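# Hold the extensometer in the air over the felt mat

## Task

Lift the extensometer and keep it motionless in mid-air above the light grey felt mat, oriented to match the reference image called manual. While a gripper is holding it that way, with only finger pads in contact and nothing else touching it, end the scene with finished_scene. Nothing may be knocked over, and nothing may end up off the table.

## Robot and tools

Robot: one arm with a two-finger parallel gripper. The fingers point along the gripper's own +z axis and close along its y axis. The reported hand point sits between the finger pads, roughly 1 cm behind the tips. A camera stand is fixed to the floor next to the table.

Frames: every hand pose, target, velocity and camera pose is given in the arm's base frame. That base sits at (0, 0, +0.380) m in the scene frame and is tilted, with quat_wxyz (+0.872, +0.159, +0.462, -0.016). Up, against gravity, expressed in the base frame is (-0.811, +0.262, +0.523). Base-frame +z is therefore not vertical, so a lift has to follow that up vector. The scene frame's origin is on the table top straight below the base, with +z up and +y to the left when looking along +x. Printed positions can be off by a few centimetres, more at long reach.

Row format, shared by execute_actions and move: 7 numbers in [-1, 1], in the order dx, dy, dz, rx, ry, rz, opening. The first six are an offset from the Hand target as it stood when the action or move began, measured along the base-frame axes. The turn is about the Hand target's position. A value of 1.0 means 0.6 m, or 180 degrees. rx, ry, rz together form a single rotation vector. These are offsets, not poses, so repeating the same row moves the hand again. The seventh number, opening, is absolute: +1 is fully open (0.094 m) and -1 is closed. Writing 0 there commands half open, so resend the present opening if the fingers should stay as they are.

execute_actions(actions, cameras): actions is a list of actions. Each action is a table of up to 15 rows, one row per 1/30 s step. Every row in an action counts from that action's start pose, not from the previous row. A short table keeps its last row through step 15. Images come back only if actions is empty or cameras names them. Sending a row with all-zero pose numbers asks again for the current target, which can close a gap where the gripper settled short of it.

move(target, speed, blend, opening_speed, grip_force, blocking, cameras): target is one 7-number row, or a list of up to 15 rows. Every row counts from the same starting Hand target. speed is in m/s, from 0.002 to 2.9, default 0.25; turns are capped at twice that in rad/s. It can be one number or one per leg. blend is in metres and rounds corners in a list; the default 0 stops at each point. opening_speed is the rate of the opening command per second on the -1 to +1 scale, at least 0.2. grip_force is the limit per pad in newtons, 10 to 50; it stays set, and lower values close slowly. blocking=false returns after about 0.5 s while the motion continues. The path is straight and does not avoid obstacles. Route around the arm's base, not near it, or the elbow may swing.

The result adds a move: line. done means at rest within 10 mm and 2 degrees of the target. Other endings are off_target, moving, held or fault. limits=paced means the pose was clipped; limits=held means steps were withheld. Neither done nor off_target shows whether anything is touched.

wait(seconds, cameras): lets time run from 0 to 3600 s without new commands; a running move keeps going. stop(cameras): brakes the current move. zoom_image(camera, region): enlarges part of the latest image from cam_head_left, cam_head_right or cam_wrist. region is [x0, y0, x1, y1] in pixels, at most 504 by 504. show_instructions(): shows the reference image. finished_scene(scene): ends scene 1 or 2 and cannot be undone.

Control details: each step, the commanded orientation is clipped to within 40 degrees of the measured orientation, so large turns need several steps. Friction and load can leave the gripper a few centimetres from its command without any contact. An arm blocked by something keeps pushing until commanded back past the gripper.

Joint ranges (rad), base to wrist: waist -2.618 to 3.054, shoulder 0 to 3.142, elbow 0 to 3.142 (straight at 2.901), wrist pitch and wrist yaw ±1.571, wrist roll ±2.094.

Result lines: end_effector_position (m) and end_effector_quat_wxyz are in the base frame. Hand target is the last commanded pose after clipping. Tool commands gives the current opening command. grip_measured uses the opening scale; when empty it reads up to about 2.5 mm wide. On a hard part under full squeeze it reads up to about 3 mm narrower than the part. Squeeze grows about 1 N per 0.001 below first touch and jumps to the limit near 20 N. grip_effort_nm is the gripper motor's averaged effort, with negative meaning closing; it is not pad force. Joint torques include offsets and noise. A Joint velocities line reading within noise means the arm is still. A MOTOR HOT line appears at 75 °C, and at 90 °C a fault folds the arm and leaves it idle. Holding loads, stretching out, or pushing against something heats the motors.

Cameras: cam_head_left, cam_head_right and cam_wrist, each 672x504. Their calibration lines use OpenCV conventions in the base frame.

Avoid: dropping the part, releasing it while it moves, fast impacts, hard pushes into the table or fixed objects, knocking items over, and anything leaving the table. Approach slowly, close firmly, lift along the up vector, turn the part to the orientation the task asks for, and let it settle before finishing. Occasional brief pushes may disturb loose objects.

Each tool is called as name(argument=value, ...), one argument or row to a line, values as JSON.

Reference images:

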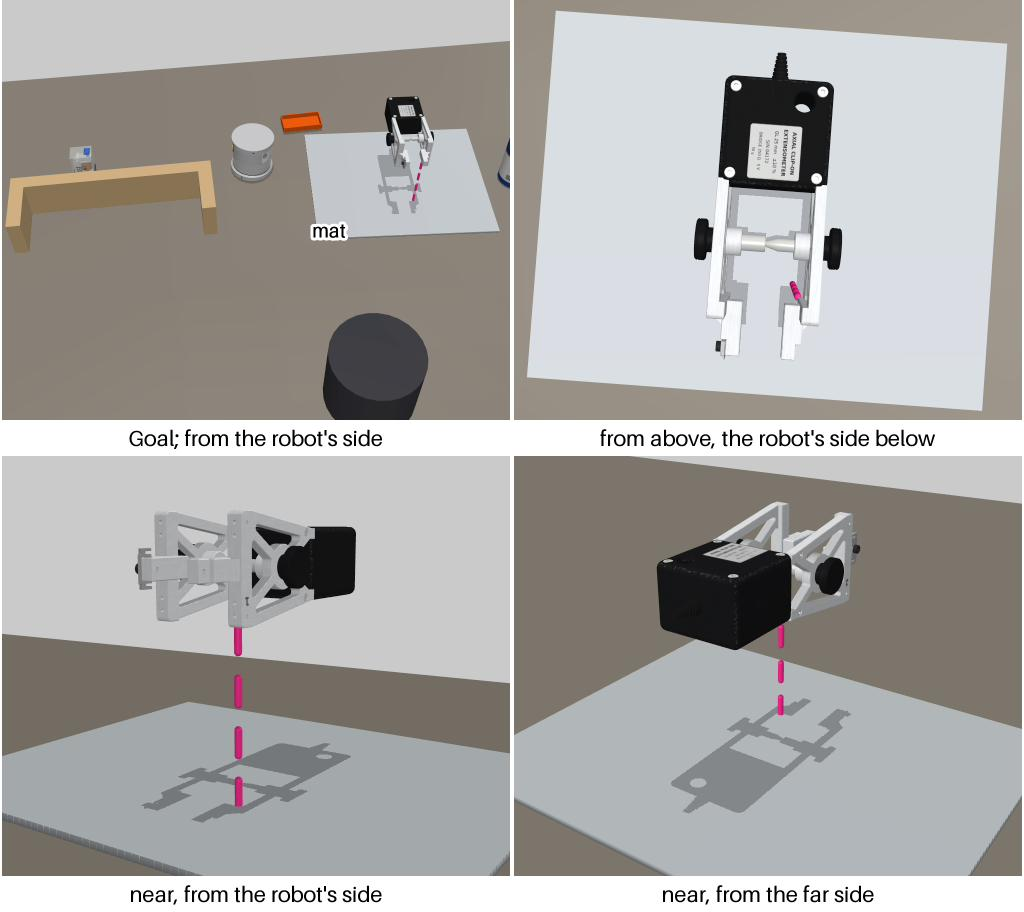

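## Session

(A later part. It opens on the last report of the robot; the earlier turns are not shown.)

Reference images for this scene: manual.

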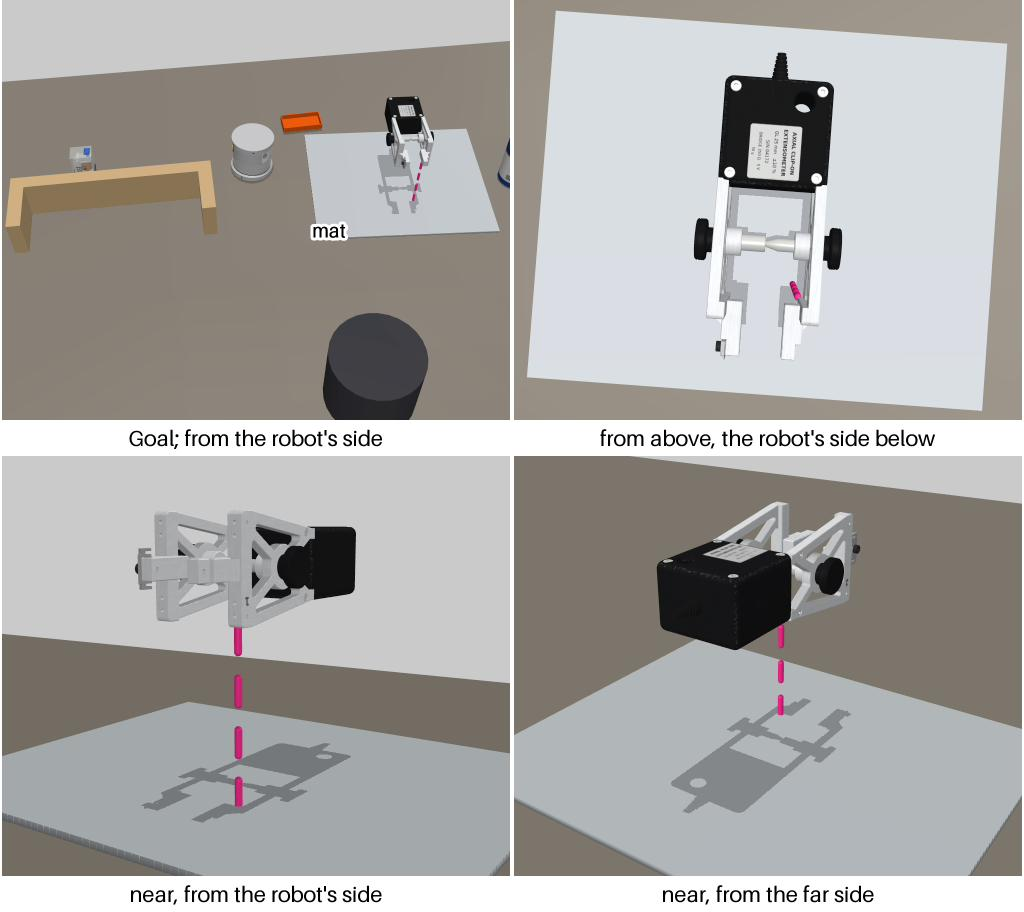

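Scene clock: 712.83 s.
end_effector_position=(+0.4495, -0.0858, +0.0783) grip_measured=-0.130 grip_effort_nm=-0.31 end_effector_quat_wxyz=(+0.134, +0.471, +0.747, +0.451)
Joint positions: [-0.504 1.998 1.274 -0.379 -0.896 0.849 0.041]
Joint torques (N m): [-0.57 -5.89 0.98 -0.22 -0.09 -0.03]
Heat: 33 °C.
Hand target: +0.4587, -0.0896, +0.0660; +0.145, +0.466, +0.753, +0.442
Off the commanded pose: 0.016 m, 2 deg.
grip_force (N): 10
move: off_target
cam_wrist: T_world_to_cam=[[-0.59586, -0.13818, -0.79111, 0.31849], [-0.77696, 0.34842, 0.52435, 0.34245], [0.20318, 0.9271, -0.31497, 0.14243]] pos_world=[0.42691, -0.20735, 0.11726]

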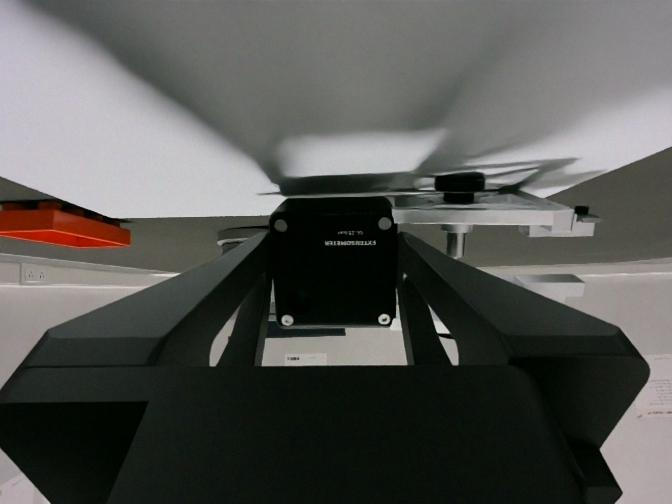

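move(
  target=[
    [-0.009,0.003,0.006,0,0,0,-0.5],
    [-0.009,0.003,0.006,0,0,0,0.15],
  ],
  speed=0.03,
  opening_speed=0.4,
  cameras=["cam_wrist"],
)

Scene clock: 725.77 s.
end_effector_position=(+0.4535, -0.0891, +0.0778) grip_measured=+0.148 grip_effort_nm=0.07 end_effector_quat_wxyz=(+0.148, +0.466, +0.750, +0.445)
Joint positions: [-0.502 1.998 1.269 -0.344 -0.88 0.849 0.054]
Joint torques (N m): [-0.92 -7.86 0.09 -0.57 -0.27 -0.06]
Heat: 33 °C.
Hand target: +0.4533, -0.0878, +0.0696; +0.145, +0.466, +0.753, +0.442
Off the commanded pose: 0.008 m, 1 deg.
grip_force (N): 10
move: done
cam_wrist: T_world_to_cam=[[-0.58114, -0.15629, -0.79866, 0.31235], [-0.78497, 0.36659, 0.49944, 0.35418], [0.21472, 0.91716, -0.33572, 0.14001]] pos_world=[0.42947, -0.20943, 0.11957]

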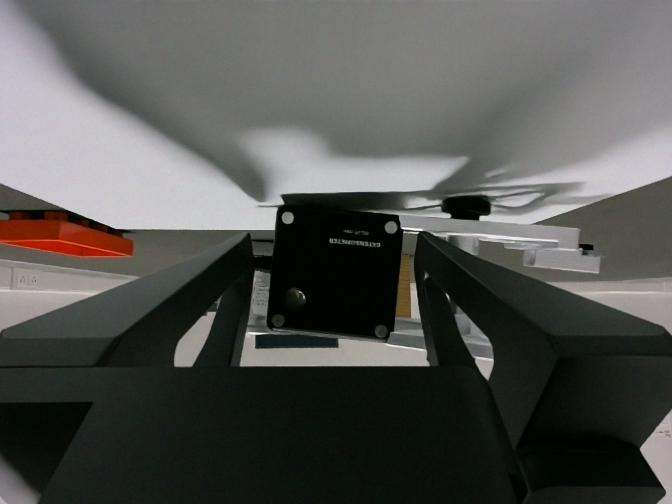

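move(
  target=[
    [-0.0207,-0.018,0.0187,0,0,0,0.25],
    [-0.1797,0.0252,0.1228,0,0,0,0.25],
    [-0.0952,0.091,0.1542,-0.4689,0.0169,0.2066,0.5],
  ],
  speed=[0.06,0.2,0.25],
  blend=[0.004,0.02,0],
  grip_force=50,
  cameras=["all"],
)

Scene clock: 794.70 s.
end_effector_position=(+0.3931, -0.0361, +0.1563) grip_measured=+0.498 grip_effort_nm=0.07 end_effector_quat_wxyz=(+0.250, +0.026, +0.956, -0.154)
Joint positions: [0.06 1.585 1.284 -0.771 0.342 0.025 0.07]
Joint torques (N m): [2.86 -10.58 2.37 -0.6 0.11 -0.08]
Motor temperatures (°C): [32 32 29 25 22 25 25]
Heat: 32 °C.
Hand target: +0.3962, -0.0331, +0.1621; +0.261, +0.019, +0.952, -0.159
Off the commanded pose: 0.007 m, 2 deg.
move: done
cam_wrist: T_world_to_cam=[[-0.14546, -0.94957, 0.27778, -0.01986], [-0.98065, 0.17556, 0.08664, 0.38261], [-0.13104, -0.2598, -0.95673, 0.32122]] pos_world=[0.41441, -0.00258, 0.27969]

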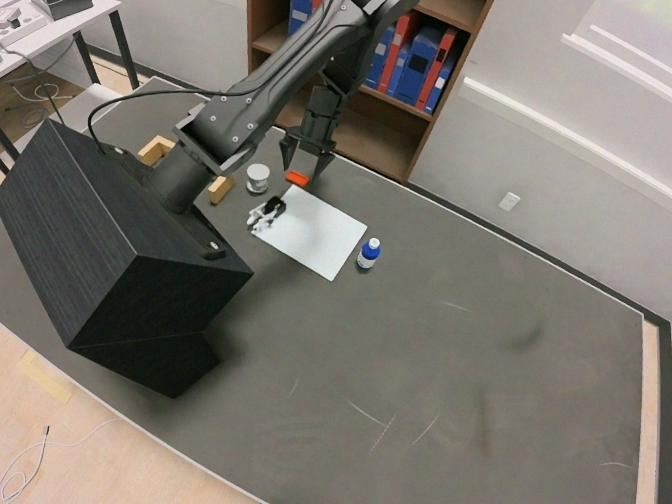

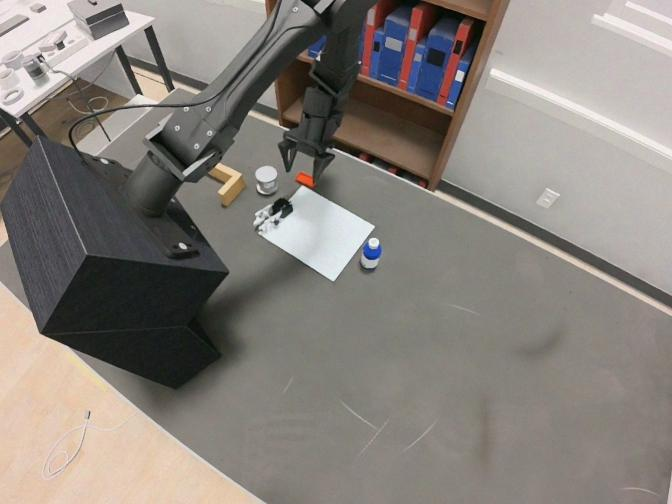

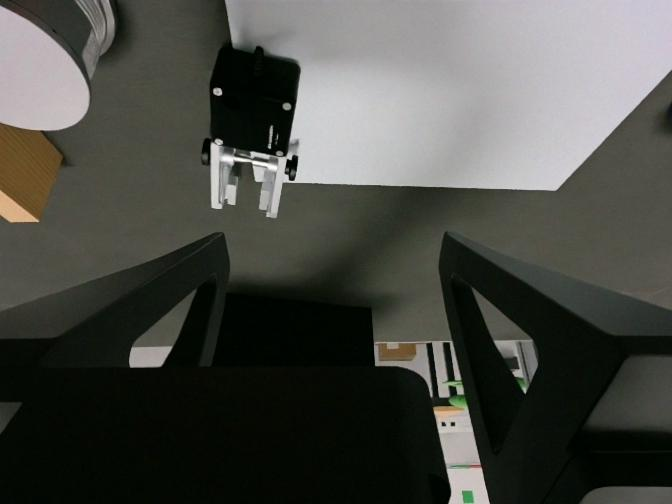

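zoom_image(
  camera="cam_wrist",
  region=[180, 30, 330, 230],
)

zoom_image(
  camera="cam_head_left",
  region=[230, 170, 310, 240],
)

zoom_image(
  camera="cam_head_right",
  region=[230, 170, 310, 240],
)

Scaled by 2.520.

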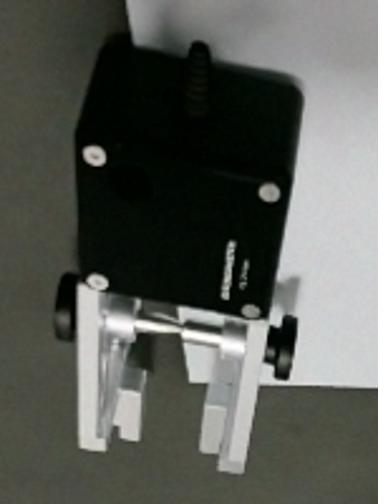

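Scaled by 6.300.

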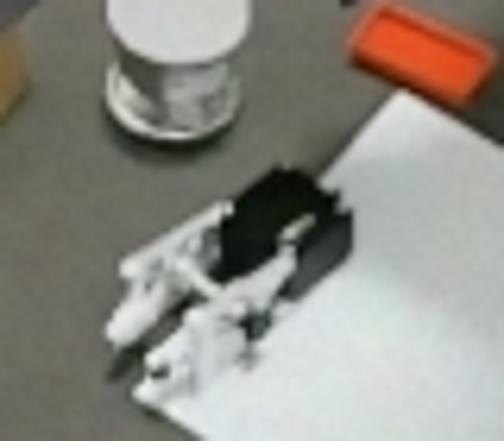

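Scaled by 6.300.

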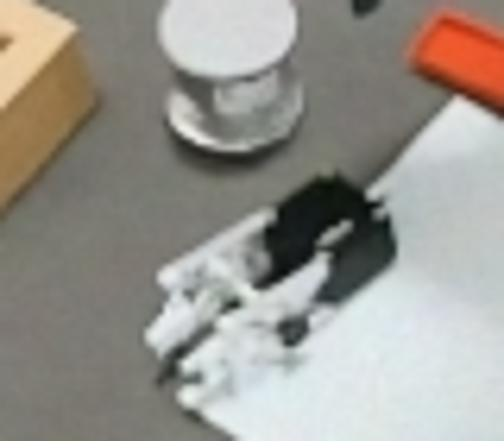

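move(
  target=[0.0315,0.0703,-0.1032,0.2976,-0.3501,-0.4234,0.15],
  speed=0.25,
  cameras=["cam_wrist"],
)

zoom_image(
  camera="cam_wrist",
  region=[200, 130, 500, 355],
)

Scene clock: 896.23 s.
end_effector_position=(+0.4171, +0.0044, +0.1060) grip_measured=+0.151 grip_effort_nm=-0.09 end_effector_quat_wxyz=(+0.489, +0.727, +0.455, +0.162)
Joint positions: [0.342 1.7 0.877 0.016 0.862 2.001 0.054]
Joint torques (N m): [4.86 -5.59 1.33 -0.21 0.41 0.11]
Heat: 34 °C.
Hand target: +0.4151, +0.0091, +0.1002; +0.492, +0.724, +0.460, +0.150
Off the commanded pose: 0.008 m, 2 deg.
move: done
cam_wrist: T_world_to_cam=[[-0.49672, 0.12796, -0.85843, 0.29824], [0.04432, 0.99152, 0.12215, -0.03139], [0.86678, 0.02263, -0.49817, -0.17927]] pos_world=[0.30492, -0.00298, 0.17055]

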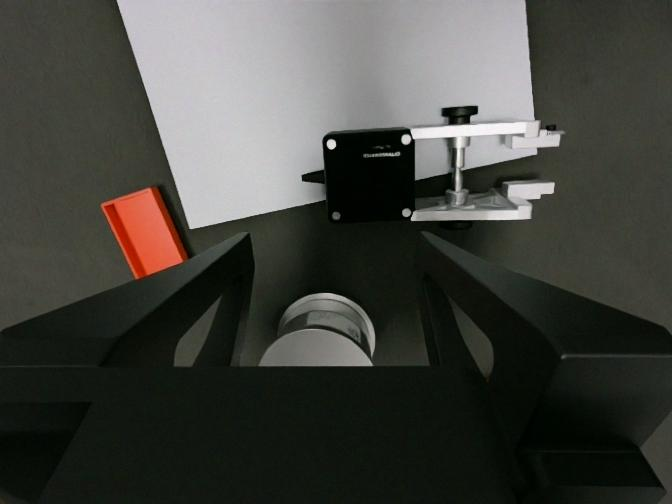

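Scaled by 1.680.

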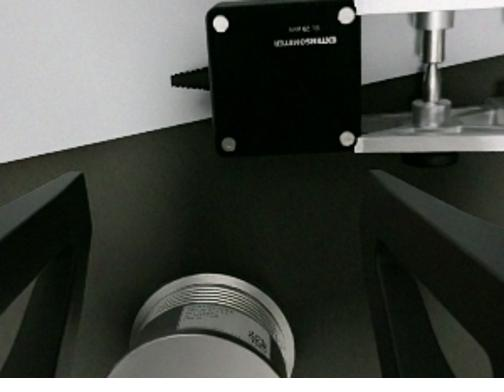

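move(
  target=[
    [-0.0127,0.0117,-0.0217,0,0,0,0.15],
    [0.0497,-0.04,-0.0648,0,0,0,0.15],
  ],
  speed=0.12,
  blend=[0.005,0],
  cameras=["cam_wrist"],
)

zoom_image(
  camera="cam_wrist",
  region=[200, 130, 500, 355],
)

Scene clock: 916.43 s.
end_effector_position=(+0.4436, -0.0149, +0.0679) grip_measured=+0.151 grip_effort_nm=-0.09 end_effector_quat_wxyz=(+0.492, +0.726, +0.454, +0.156)
Joint positions: [0.265 1.868 0.883 0.233 0.817 1.917 0.054]
Joint torques (N m): [3.22 -5.57 0.43 0.13 0.18 -0.07]
Heat: 32 °C.
Hand target: +0.4449, -0.0150, +0.0613; +0.492, +0.724, +0.460, +0.150
Off the commanded pose: 0.007 m, 1 deg.
move: done
cam_wrist: T_world_to_cam=[[-0.49957, 0.12234, -0.85759, 0.2823], [0.05114, 0.99242, 0.11178, -0.01115], [0.86476, 0.01199, -0.50204, -0.21985]] pos_world=[0.33172, -0.02084, 0.13297]

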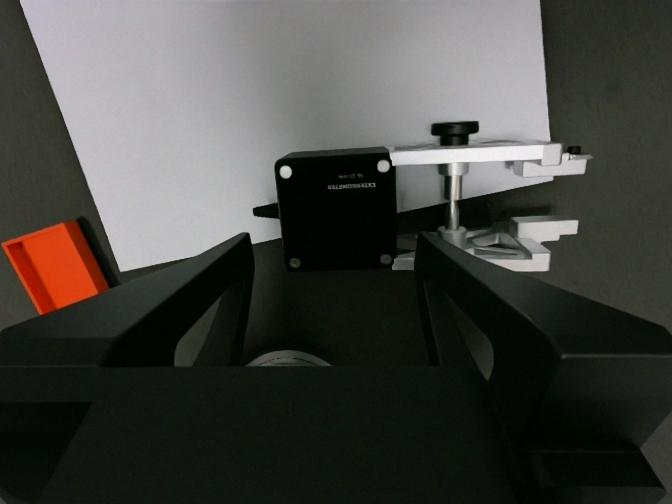

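Scaled by 1.680.

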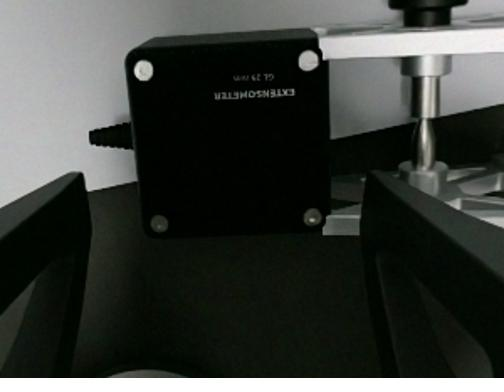

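move(
  target=[0.0142,-0.0205,-0.0112,0,0,0,0.1],
  speed=0.06,
  cameras=["cam_wrist"],
)

Scene clock: 934.47 s.
end_effector_position=(+0.4519, -0.0273, +0.0609) grip_measured=+0.102 grip_effort_nm=-0.10 end_effector_quat_wxyz=(+0.492, +0.726, +0.454, +0.155)
Joint positions: [0.224 1.904 0.89 0.289 0.788 1.877 0.052]
Joint torques (N m): [3.08 -5.65 0.32 0.17 0.16 -0.07]
Heat: 31 °C.
Hand target: +0.4534, -0.0272, +0.0546; +0.492, +0.724, +0.460, +0.150
Off the commanded pose: 0.007 m, 1 deg.
move: done
cam_wrist: T_world_to_cam=[[-0.50123, 0.12118, -0.85679, 0.28254], [0.05223, 0.99258, 0.10983, 0.00117], [0.86374, 0.0103, -0.50384, -0.22977]] pos_world=[0.34002, -0.03303, 0.12618]

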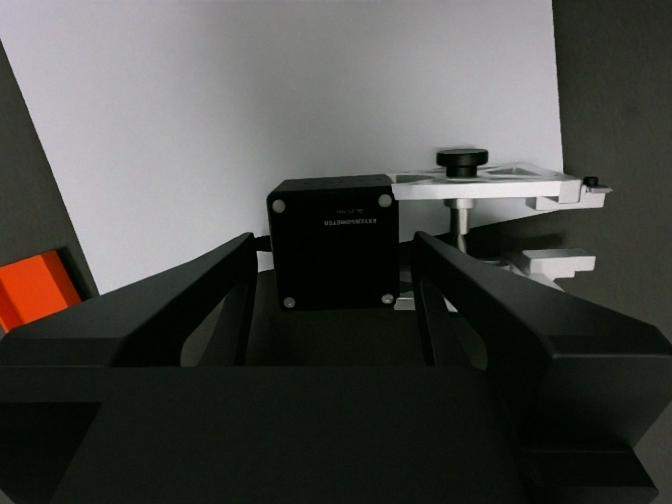

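move(
  target=[0,0,0,0,0,0,-0.5],
  opening_speed=0.5,
  cameras=["cam_wrist"],
)

Scene clock: 946.17 s.
end_effector_position=(+0.4522, -0.0270, +0.0610) grip_measured=-0.151 grip_effort_nm=-1.04 end_effector_quat_wxyz=(+0.492, +0.725, +0.456, +0.155)
Joint positions: [0.224 1.904 0.89 0.291 0.786 1.874 0.04]
Joint torques (N m): [3.02 -5.67 0.31 0.17 0.19 -0.06]
Heat: 31 °C.
Hand target: +0.4534, -0.0272, +0.0546; +0.492, +0.724, +0.460, +0.150
Off the commanded pose: 0.006 m, 1 deg.
move: done
cam_wrist: T_world_to_cam=[[-0.50206, 0.11933, -0.85656, 0.28312], [0.04938, 0.99277, 0.10937, 0.00217], [0.86342, 0.01262, -0.50433, -0.22977]] pos_world=[0.34043, -0.03304, 0.12639]

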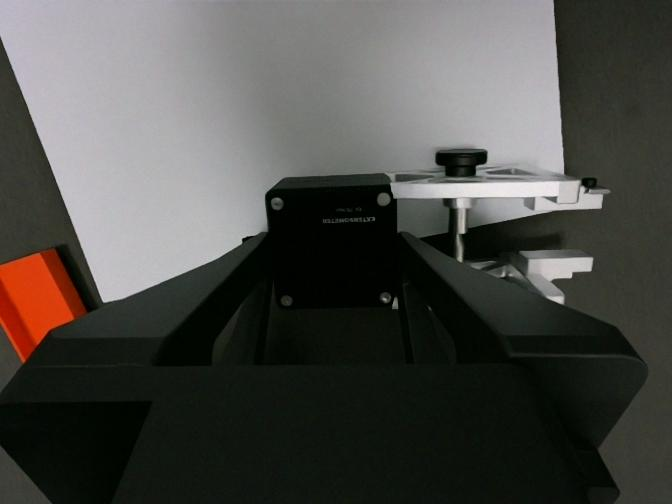

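move(
  target=[
    [-0.1081,0.035,0.0697,0,0,0,-0.5],
    [-0.0808,-0.031,0.1518,0.1451,0.036,0.3567,-0.5],
  ],
  speed=[0.12,0.25],
  blend=[0.02,0],
  cameras=["all"],
)

Scene clock: 965.47 s.
end_effector_position=(+0.4073, -0.0480, +0.1514) grip_measured=-0.151 grip_effort_nm=-1.04 end_effector_quat_wxyz=(+0.166, +0.463, +0.754, +0.435)
Joint positions: [-0.449 1.647 1.128 -0.474 -0.827 0.911 0.04]
Joint torques (N m): [-1.03 -7.53 2.14 -0.91 -0.59 -0.08]
Heat: 31 °C.
Hand target: +0.4050, -0.0459, +0.1456; +0.145, +0.466, +0.753, +0.442
Off the commanded pose: 0.007 m, 3 deg.
move: off_target
cam_wrist: T_world_to_cam=[[-0.56752, -0.18058, -0.80331, 0.34469], [-0.79056, 0.39215, 0.47036, 0.27402], [0.23008, 0.902, -0.36532, 0.13446]] pos_world=[0.38132, -0.1665, 0.19713]

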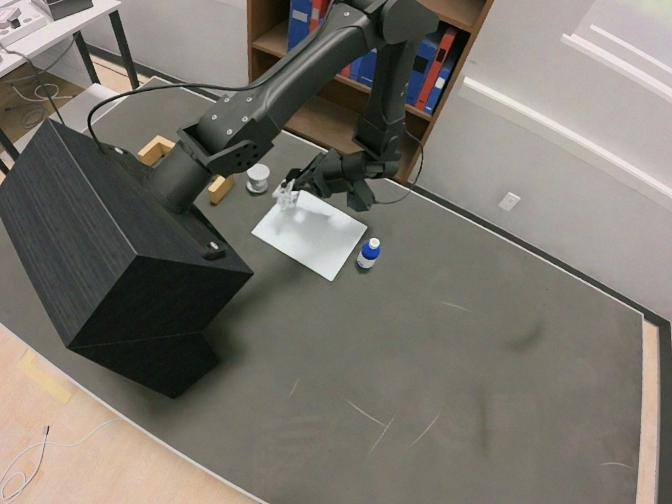

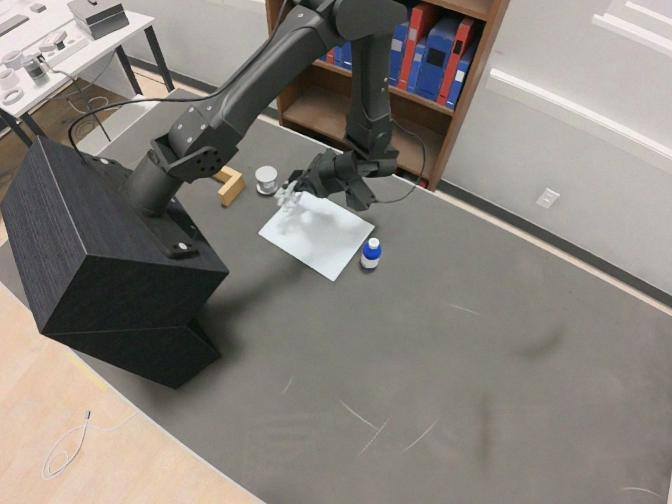

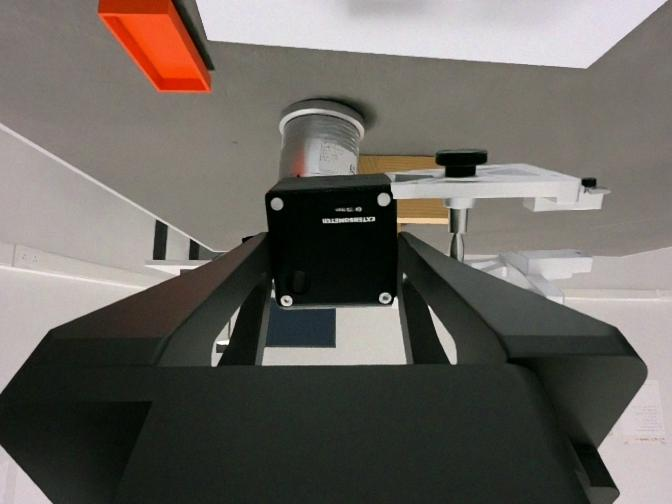

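move(
  target=[0.1007,-0.049,-0.0613,0,0,0,-0.5],
  speed=0.12,
  cameras=["cam_wrist"],
)

move(
  target=[0.0095,-0.003,-0.006,0,0,0,-0.5],
  speed=0.03,
  grip_force=10,
  cameras=["cam_wrist"],
)

Scene clock: 978.30 s.
end_effector_position=(+0.4630, -0.0741, +0.1136) grip_measured=-0.151 grip_effort_nm=-1.04 end_effector_quat_wxyz=(+0.150, +0.469, +0.754, +0.435)
Joint positions: [-0.449 1.934 1.338 -0.431 -0.833 0.909 0.04]
Joint torques (N m): [-1.22 -7.76 1.99 -0.62 -0.53 -0.08]
Heat: 31 °C.
Hand target: +0.4654, -0.0753, +0.1089; +0.145, +0.466, +0.753, +0.442
Off the commanded pose: 0.005 m, 1 deg.
move: done
cam_wrist: T_world_to_cam=[[-0.58933, -0.16795, -0.79024, 0.35075], [-0.77842, 0.37982, 0.49979, 0.33616], [0.21621, 0.90968, -0.35458, 0.13702]] pos_world=[0.43876, -0.19341, 0.15775]

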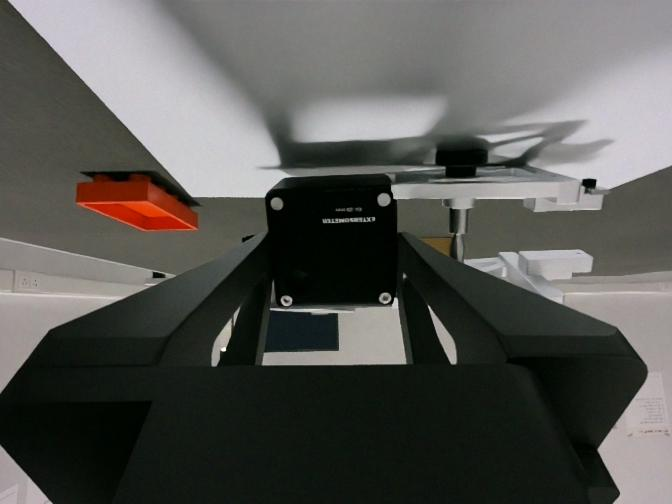

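Scene clock: 978.93 s.
end_effector_position=(+0.4648, -0.0731, +0.1125) grip_measured=-0.126 grip_effort_nm=-0.31 end_effector_quat_wxyz=(+0.141, +0.470, +0.752, +0.441)
Joint positions: [-0.449 1.952 1.359 -0.449 -0.847 0.909 0.041]
Joint torques (N m): [-1.05 -7.19 1.94 -0.35 -0.36 -0.05]
Heat: 31 °C.
Hand target: +0.4710, -0.0771, +0.1053; +0.145, +0.466, +0.753, +0.442
Off the commanded pose: 0.010 m, 1 deg.
grip_force (N): 10
move: done
cam_wrist: T_world_to_cam=[[-0.59537, -0.15807, -0.78775, 0.35444], [-0.77647, 0.36516, 0.51357, 0.33426], [0.20647, 0.91743, -0.34014, 0.13886]] pos_world=[0.4419, -0.19343, 0.15478]

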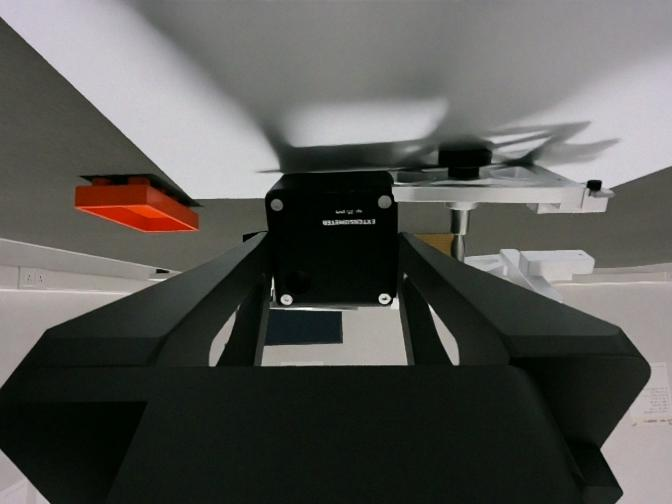

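move(
  target=[0.0108,-0.0035,-0.007,0,0,0,-0.5],
  speed=0.03,
  cameras=["cam_wrist"],
)

Scene clock: 988.50 s.
end_effector_position=(+0.4673, -0.0720, +0.1119) grip_measured=-0.126 grip_effort_nm=-0.31 end_effector_quat_wxyz=(+0.132, +0.469, +0.750, +0.447)
Joint positions: [-0.449 1.973 1.383 -0.467 -0.865 0.909 0.041]
Joint torques (N m): [-0.87 -6.61 1.87 -0.16 -0.19 -0.02]
Heat: 31 °C.
Hand target: +0.4775, -0.0792, +0.1011; +0.145, +0.466, +0.753, +0.442
Off the commanded pose: 0.016 m, 2 deg.
grip_force (N): 10
move: off_target
cam_wrist: T_world_to_cam=[[-0.59886, -0.14766, -0.78712, 0.35789], [-0.77639, 0.34808, 0.5254, 0.33348], [0.1964, 0.92576, -0.3231, 0.14054]] pos_world=[0.44564, -0.19334, 0.1519]

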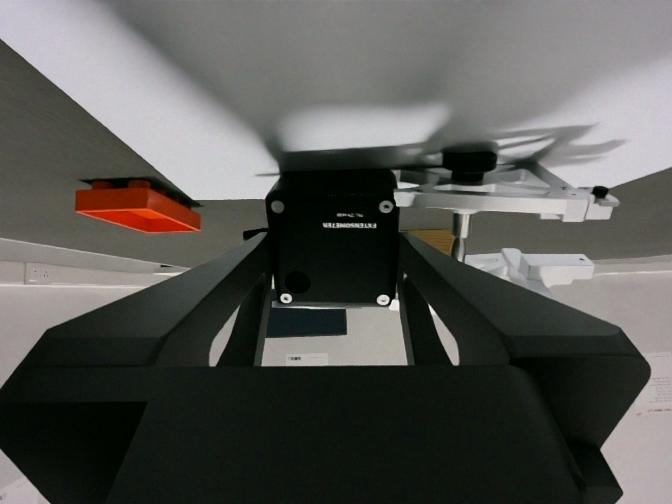

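move(
  target=[-0.0405,0.0131,0.0261,0.0286,0.0087,0.04,-0.5],
  speed=0.1,
  grip_force=50,
  cameras=["cam_wrist"],
)

Scene clock: 1022.97 s.
end_effector_position=(+0.4568, -0.0712, +0.1231) grip_measured=-0.153 grip_effort_nm=-1.05 end_effector_quat_wxyz=(+0.106, +0.424, +0.768, +0.468)
Joint positions: [-0.481 2.017 1.494 -0.684 -0.955 0.716 0.04]
Joint torques (N m): [-1.81 -8.01 1.84 -1.3 -0.59 -0.06]
Heat: 30 °C.
Hand target: +0.4532, -0.0713, +0.1167; +0.086, +0.430, +0.762, +0.477
Off the commanded pose: 0.007 m, 3 deg.
move: off_target
cam_wrist: T_world_to_cam=[[-0.56664, -0.19311, -0.80102, 0.34425], [-0.81858, 0.24288, 0.52051, 0.33151], [0.09403, 0.95064, -0.2957, 0.1907]] pos_world=[0.4485, -0.19533, 0.15959]

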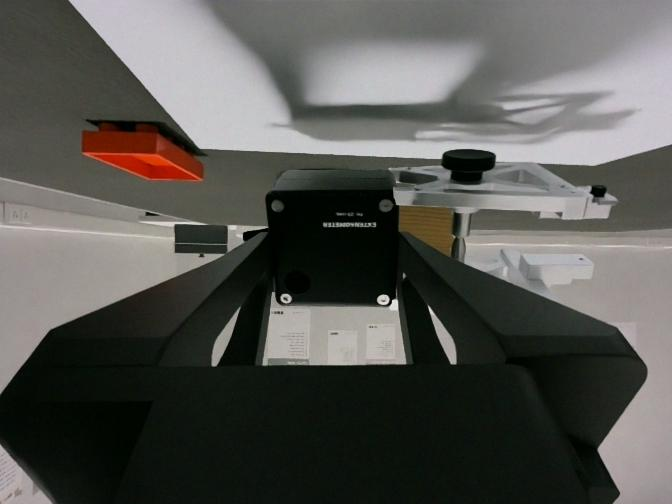

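move(
  target=[0.0189,-0.0061,-0.0122,0,0,0,-0.5],
  speed=0.04,
  cameras=["cam_wrist"],
)

Scene clock: 1039.47 s.
end_effector_position=(+0.4653, -0.0753, +0.1161) grip_measured=-0.154 grip_effort_nm=-1.04 end_effector_quat_wxyz=(+0.101, +0.425, +0.768, +0.469)
Joint positions: [-0.481 2.066 1.539 -0.691 -0.958 0.715 0.04]
Joint torques (N m): [-1.43 -7.88 1.96 -1.13 -0.54 0.02]
Heat: 31 °C.
Hand target: +0.4646, -0.0750, +0.1094; +0.086, +0.430, +0.762, +0.477
Off the commanded pose: 0.007 m, 2 deg.
move: done
cam_wrist: T_world_to_cam=[[-0.57255, -0.18828, -0.79796, 0.34546], [-0.81487, 0.238, 0.52853, 0.34011], [0.0904, 0.95284, -0.28969, 0.19282]] pos_world=[0.45751, -0.19963, 0.15176]

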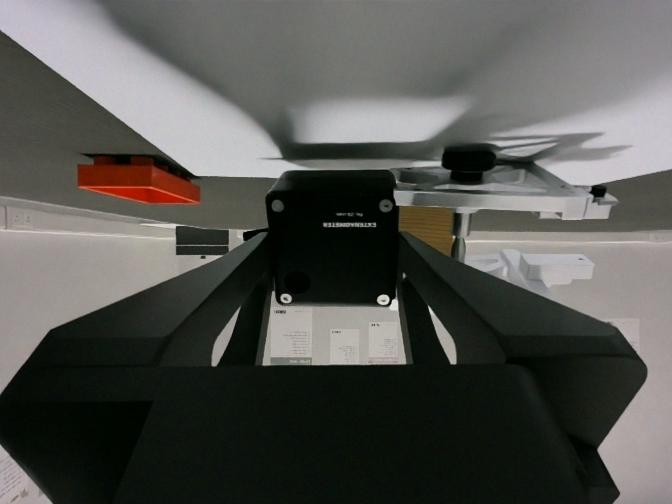

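move(
  target=[
    [0.0081,-0.0026,-0.0052,0,0,0,-0.5],
    [0.0103,-0.0305,0.0009,0,0,0,-0.5],
  ],
  speed=0.03,
  blend=[0.003,0],
  grip_force=10,
  cameras=["cam_wrist"],
)

Scene clock: 1060.47 s.
end_effector_position=(+0.4674, -0.0825, +0.1179) grip_measured=-0.128 grip_effort_nm=-0.31 end_effector_quat_wxyz=(+0.078, +0.430, +0.761, +0.479)
Joint positions: [-0.5 2.128 1.64 -0.81 -0.99 0.676 0.041]
Joint torques (N m): [-2.67 -7.92 2.28 -0.89 -0.28 -0.15]
Heat: 32 °C.
Hand target: +0.4707, -0.0933, +0.1099; +0.086, +0.430, +0.762, +0.477
Off the commanded pose: 0.014 m, 1 deg.
grip_force (N): 10
move: off_target
cam_wrist: T_world_to_cam=[[-0.5945, -0.16107, -0.7878, 0.3581], [-0.80093, 0.20544, 0.5624, 0.32939], [0.07126, 0.96532, -0.25114, 0.20548]] pos_world=[0.46207, -0.20835, 0.14846]

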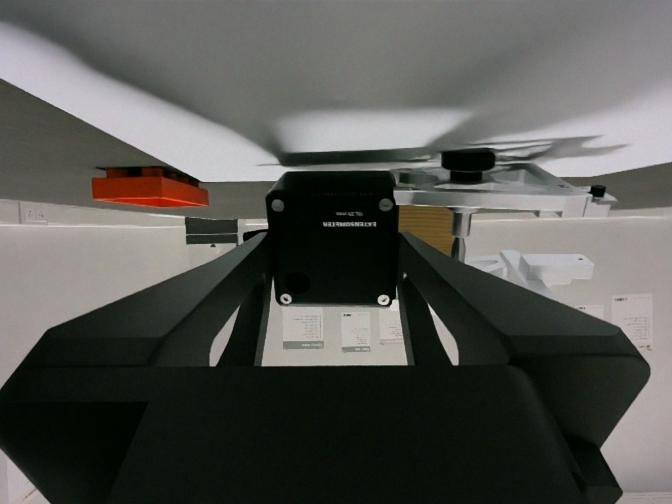

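move(
  target=[0,0,0,0,0,0,0.05],
  opening_speed=0.3,
  cameras=["cam_wrist"],
)

Scene clock: 1071.60 s.
end_effector_position=(+0.4683, -0.0859, +0.1195) grip_measured=+0.048 grip_effort_nm=0.07 end_effector_quat_wxyz=(+0.085, +0.427, +0.763, +0.479)
Joint positions: [-0.506 2.128 1.646 -0.808 -0.99 0.667 0.049]
Joint torques (N m): [-2.3 -7.86 2.04 -0.93 -0.29 -0.07]
Heat: 33 °C.
Hand target: +0.4708, -0.0933, +0.1100; +0.086, +0.430, +0.762, +0.477
Off the commanded pose: 0.012 m, 0 deg.
grip_force (N): 10
move: off_target
cam_wrist: T_world_to_cam=[[-0.5848, -0.16711, -0.79378, 0.35498], [-0.80766, 0.21097, 0.55061, 0.33486], [0.07544, 0.9631, -0.25834, 0.20789]] pos_world=[0.46236, -0.21154, 0.1511]

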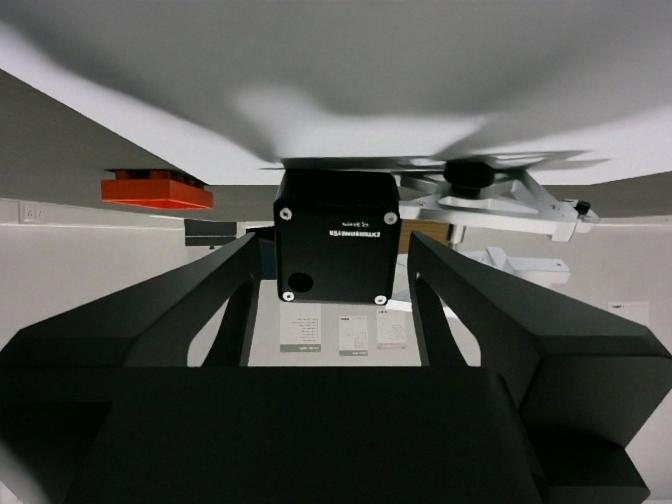

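move(
  target=[0.0162,-0.0052,-0.0105,-0.0286,-0.0087,-0.04,0.1],
  speed=0.04,
  cameras=["cam_wrist","cam_head_right"],
)

Scene clock: 1088.70 s.
end_effector_position=(+0.4756, -0.0864, +0.1067) grip_measured=+0.099 grip_effort_nm=0.07 end_effector_quat_wxyz=(+0.115, +0.460, +0.744, +0.472)
Joint positions: [-0.489 2.072 1.489 -0.541 -0.944 0.849 0.052]
Joint torques (N m): [-0.96 -11.41 0.35 -0.31 0.41 0.07]
Heat: 33 °C.
Hand target: +0.4805, -0.0964, +0.1038; +0.145, +0.466, +0.753, +0.442
Off the commanded pose: 0.012 m, 5 deg.
grip_force (N): 10
move: off_target
cam_wrist: T_world_to_cam=[[-0.58926, -0.12117, -0.7988, 0.35563], [-0.78984, 0.29451, 0.53797, 0.34814], [0.17007, 0.94794, -0.26925, 0.15922]] pos_world=[0.45746, -0.21037, 0.13966]
Images, in order (width x height): cam_head_right 672x504, cam_wrist 672x504.

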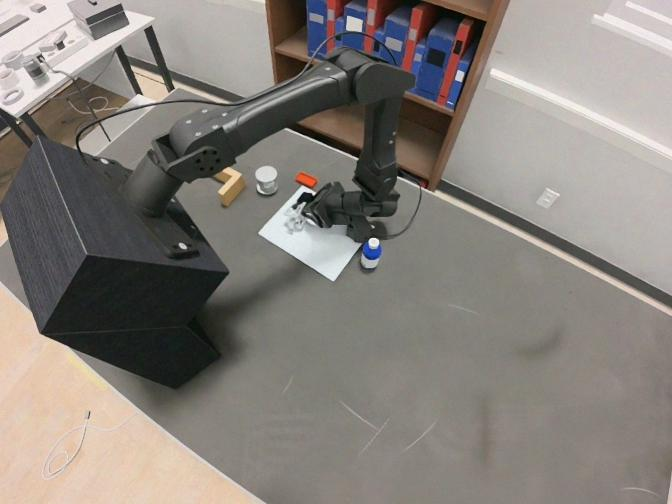

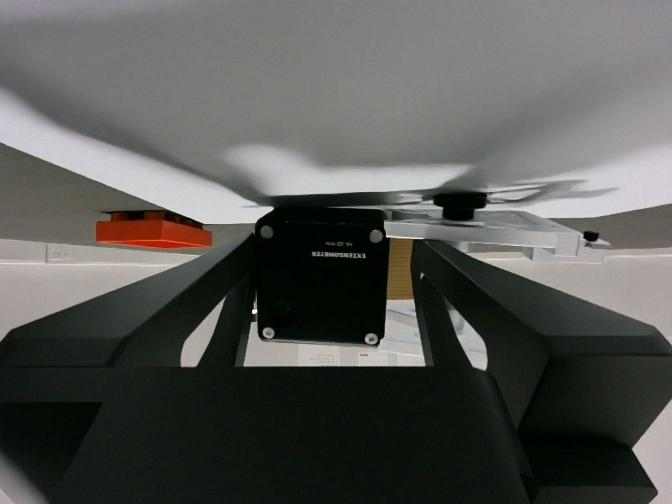

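move(
  target=[-0.0103,-0.0378,0.0157,0,0,0,0.12],
  speed=0.05,
  cameras=["cam_wrist","cam_head_right"],
)

zoom_image(
  camera="cam_head_right",
  region=[250, 150, 400, 280],
)

Scene clock: 1110.97 s.
end_effector_position=(+0.4760, -0.1153, +0.1136) grip_measured=+0.119 grip_effort_nm=0.07 end_effector_quat_wxyz=(+0.146, +0.463, +0.752, +0.446)
Joint positions: [-0.532 2.072 1.541 -0.585 -0.898 0.795 0.053]
Joint torques (N m): [-2.13 -10 1.99 -0.98 -0.26 -0.1]
Heat: 36 °C.
Hand target: +0.4744, -0.1190, +0.1132; +0.145, +0.466, +0.753, +0.442
Off the commanded pose: 0.004 m, 1 deg.
grip_force (N): 10
move: done
cam_wrist: T_world_to_cam=[[-0.58005, -0.16073, -0.79856, 0.34894], [-0.78797, 0.35924, 0.50005, 0.36398], [0.2065, 0.9193, -0.33503, 0.1753]] pos_world=[0.45301, -0.23583, 0.15537]
Images, in order (width x height): cam_head_right 672x504, cam_wrist 672x504.

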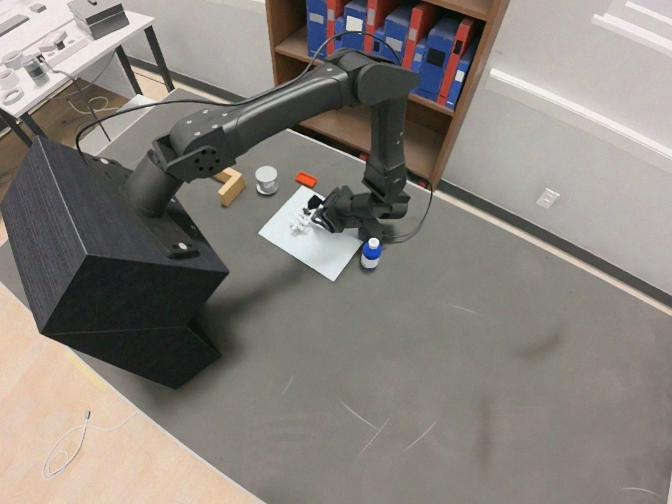

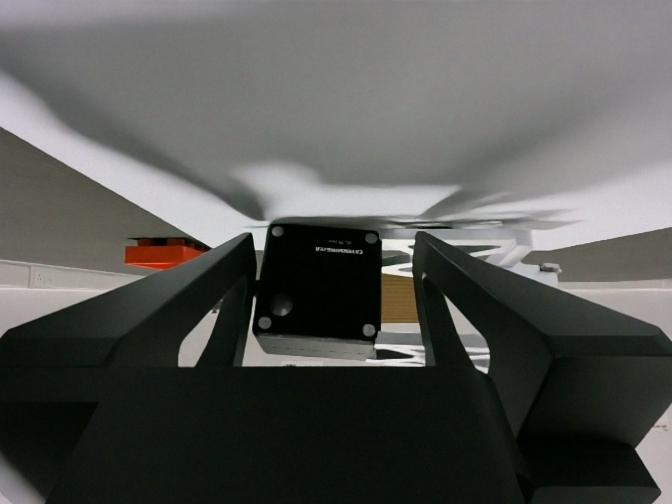

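Scaled by 3.360.

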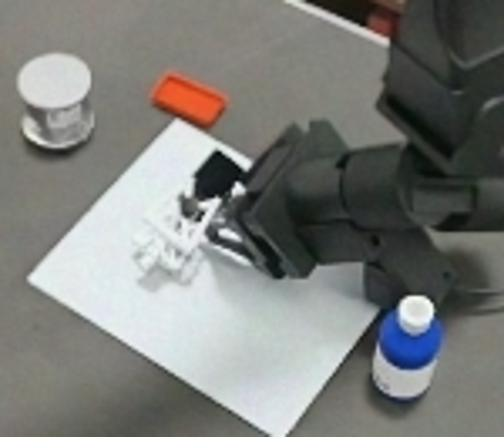

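move(
  target=[
    [-0.1757,0.0568,0.1132,0,0,0,0.12],
    [-0.1075,0.1283,0.1673,-0.4689,0.0169,0.2066,0.5],
  ],
  speed=[0.12,0.25],
  blend=[0.02,0],
  grip_force=50,
  cameras=["all"],
)

zoom_image(
  camera="cam_wrist",
  region=[200, 50, 450, 240],
)

zoom_image(
  camera="cam_head_right",
  region=[250, 170, 350, 250],
)

Scene clock: 1147.67 s.
end_effector_position=(+0.4107, -0.0448, +0.1948) grip_measured=+0.498 grip_effort_nm=0.07 end_effector_quat_wxyz=(+0.235, +0.023, +0.959, -0.155)
Joint positions: [0.029 1.678 1.549 -0.966 0.326 -0.003 0.07]
Joint torques (N m): [2.78 -15.08 2.65 -0.68 0.13 -0.08]
Motor temperatures (°C): [29 37 28 25 23 25 25]
Heat: 37 °C.
Hand target: +0.4098, -0.0421, +0.2134; +0.261, +0.019, +0.952, -0.159
Off the commanded pose: 0.019 m, 3 deg.
move: off_target; target 2's new opening was sent with the hand 0.019 m and 3 deg from that target
cam_wrist: T_world_to_cam=[[-0.13599, -0.94971, 0.28207, -0.04097], [-0.97751, 0.17495, 0.11778, 0.39071], [-0.16121, -0.2597, -0.95214, 0.36959]] pos_world=[0.43593, -0.01128, 0.31744]

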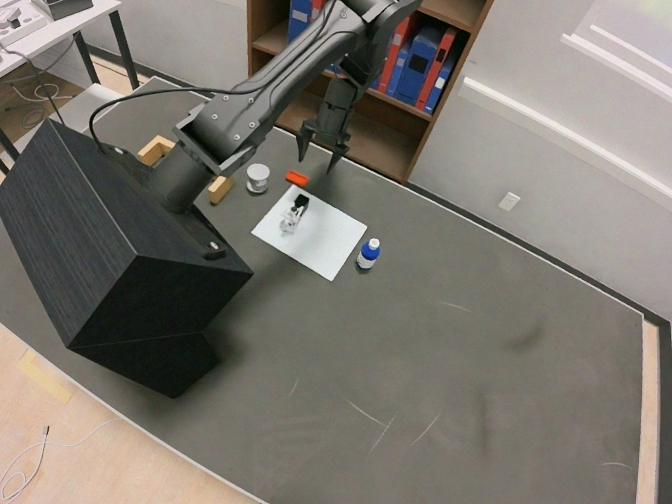

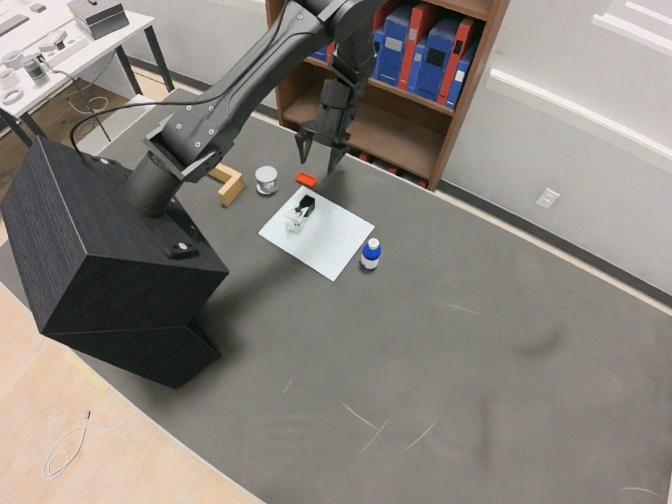

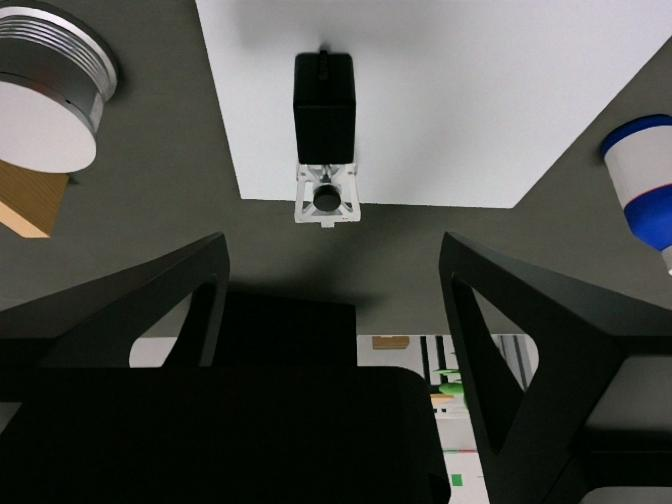

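Scaled by 2.016.

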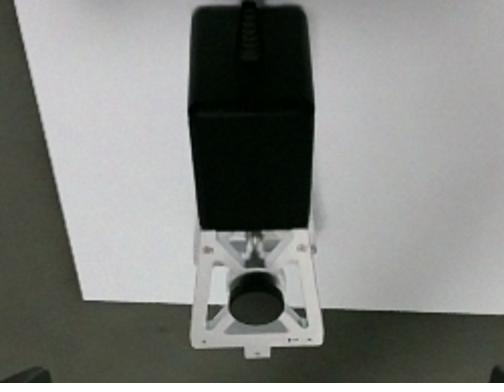

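Scaled by 5.040.

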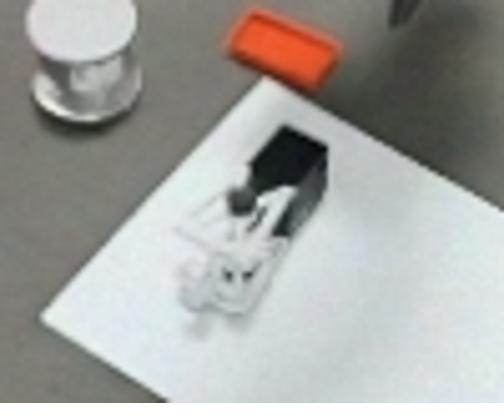

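move(
  target=[0.0925,-0.0453,-0.1367,0,0,0,0.4],
  speed=0.15,
  cameras=["cam_wrist","cam_head_right"],
)

zoom_image(
  camera="cam_head_right",
  region=[250, 150, 360, 250],
)

Scene clock: 1171.03 s.
end_effector_position=(+0.4604, -0.0697, +0.1382) grip_measured=+0.402 grip_effort_nm=-0.09 end_effector_quat_wxyz=(+0.263, +0.024, +0.951, -0.163)
Joint positions: [-0.034 1.817 1.454 -0.651 0.31 -0.074 0.066]
Joint torques (N m): [1.5 -8.73 2.4 -0.53 -0.1 -0.07]
Heat: 40 °C.
Hand target: +0.4653, -0.0694, +0.1314; +0.261, +0.019, +0.952, -0.159
Off the commanded pose: 0.008 m, 1 deg.
move: done
cam_wrist: T_world_to_cam=[[-0.14965, -0.94468, 0.29187, -0.03665], [-0.98321, 0.17336, 0.05696, 0.46124], [-0.1044, -0.27845, -0.95476, 0.29012]] pos_world=[0.4783, -0.0338, 0.26142]
Images, in order (width x height): cam_head_right 672x504, cam_wrist 672x504.

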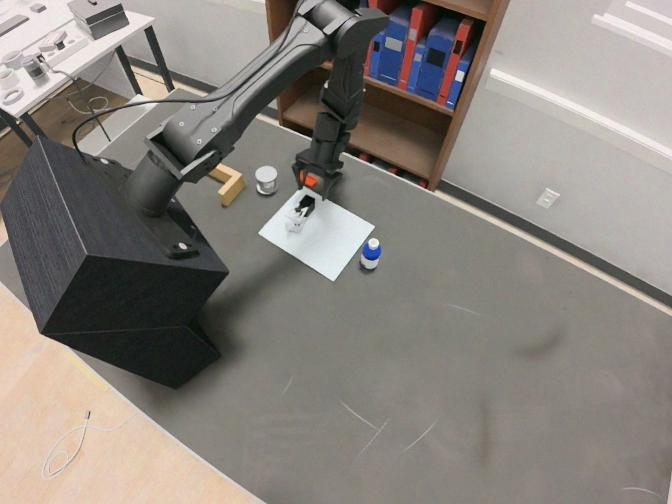

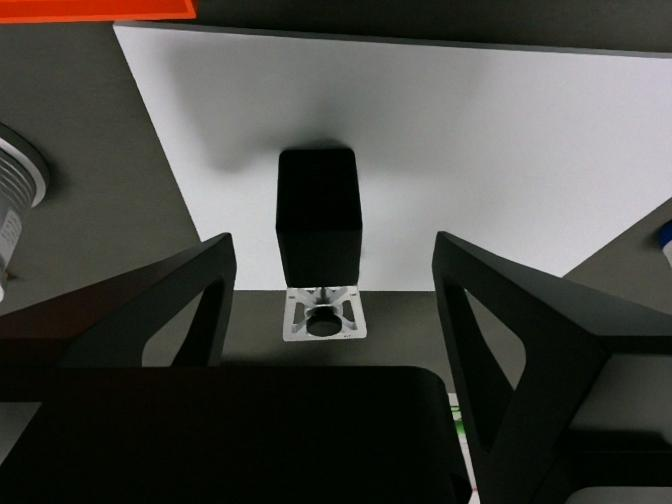

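Scaled by 4.582.

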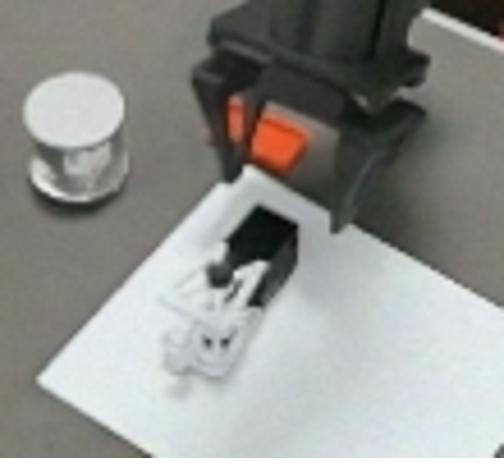

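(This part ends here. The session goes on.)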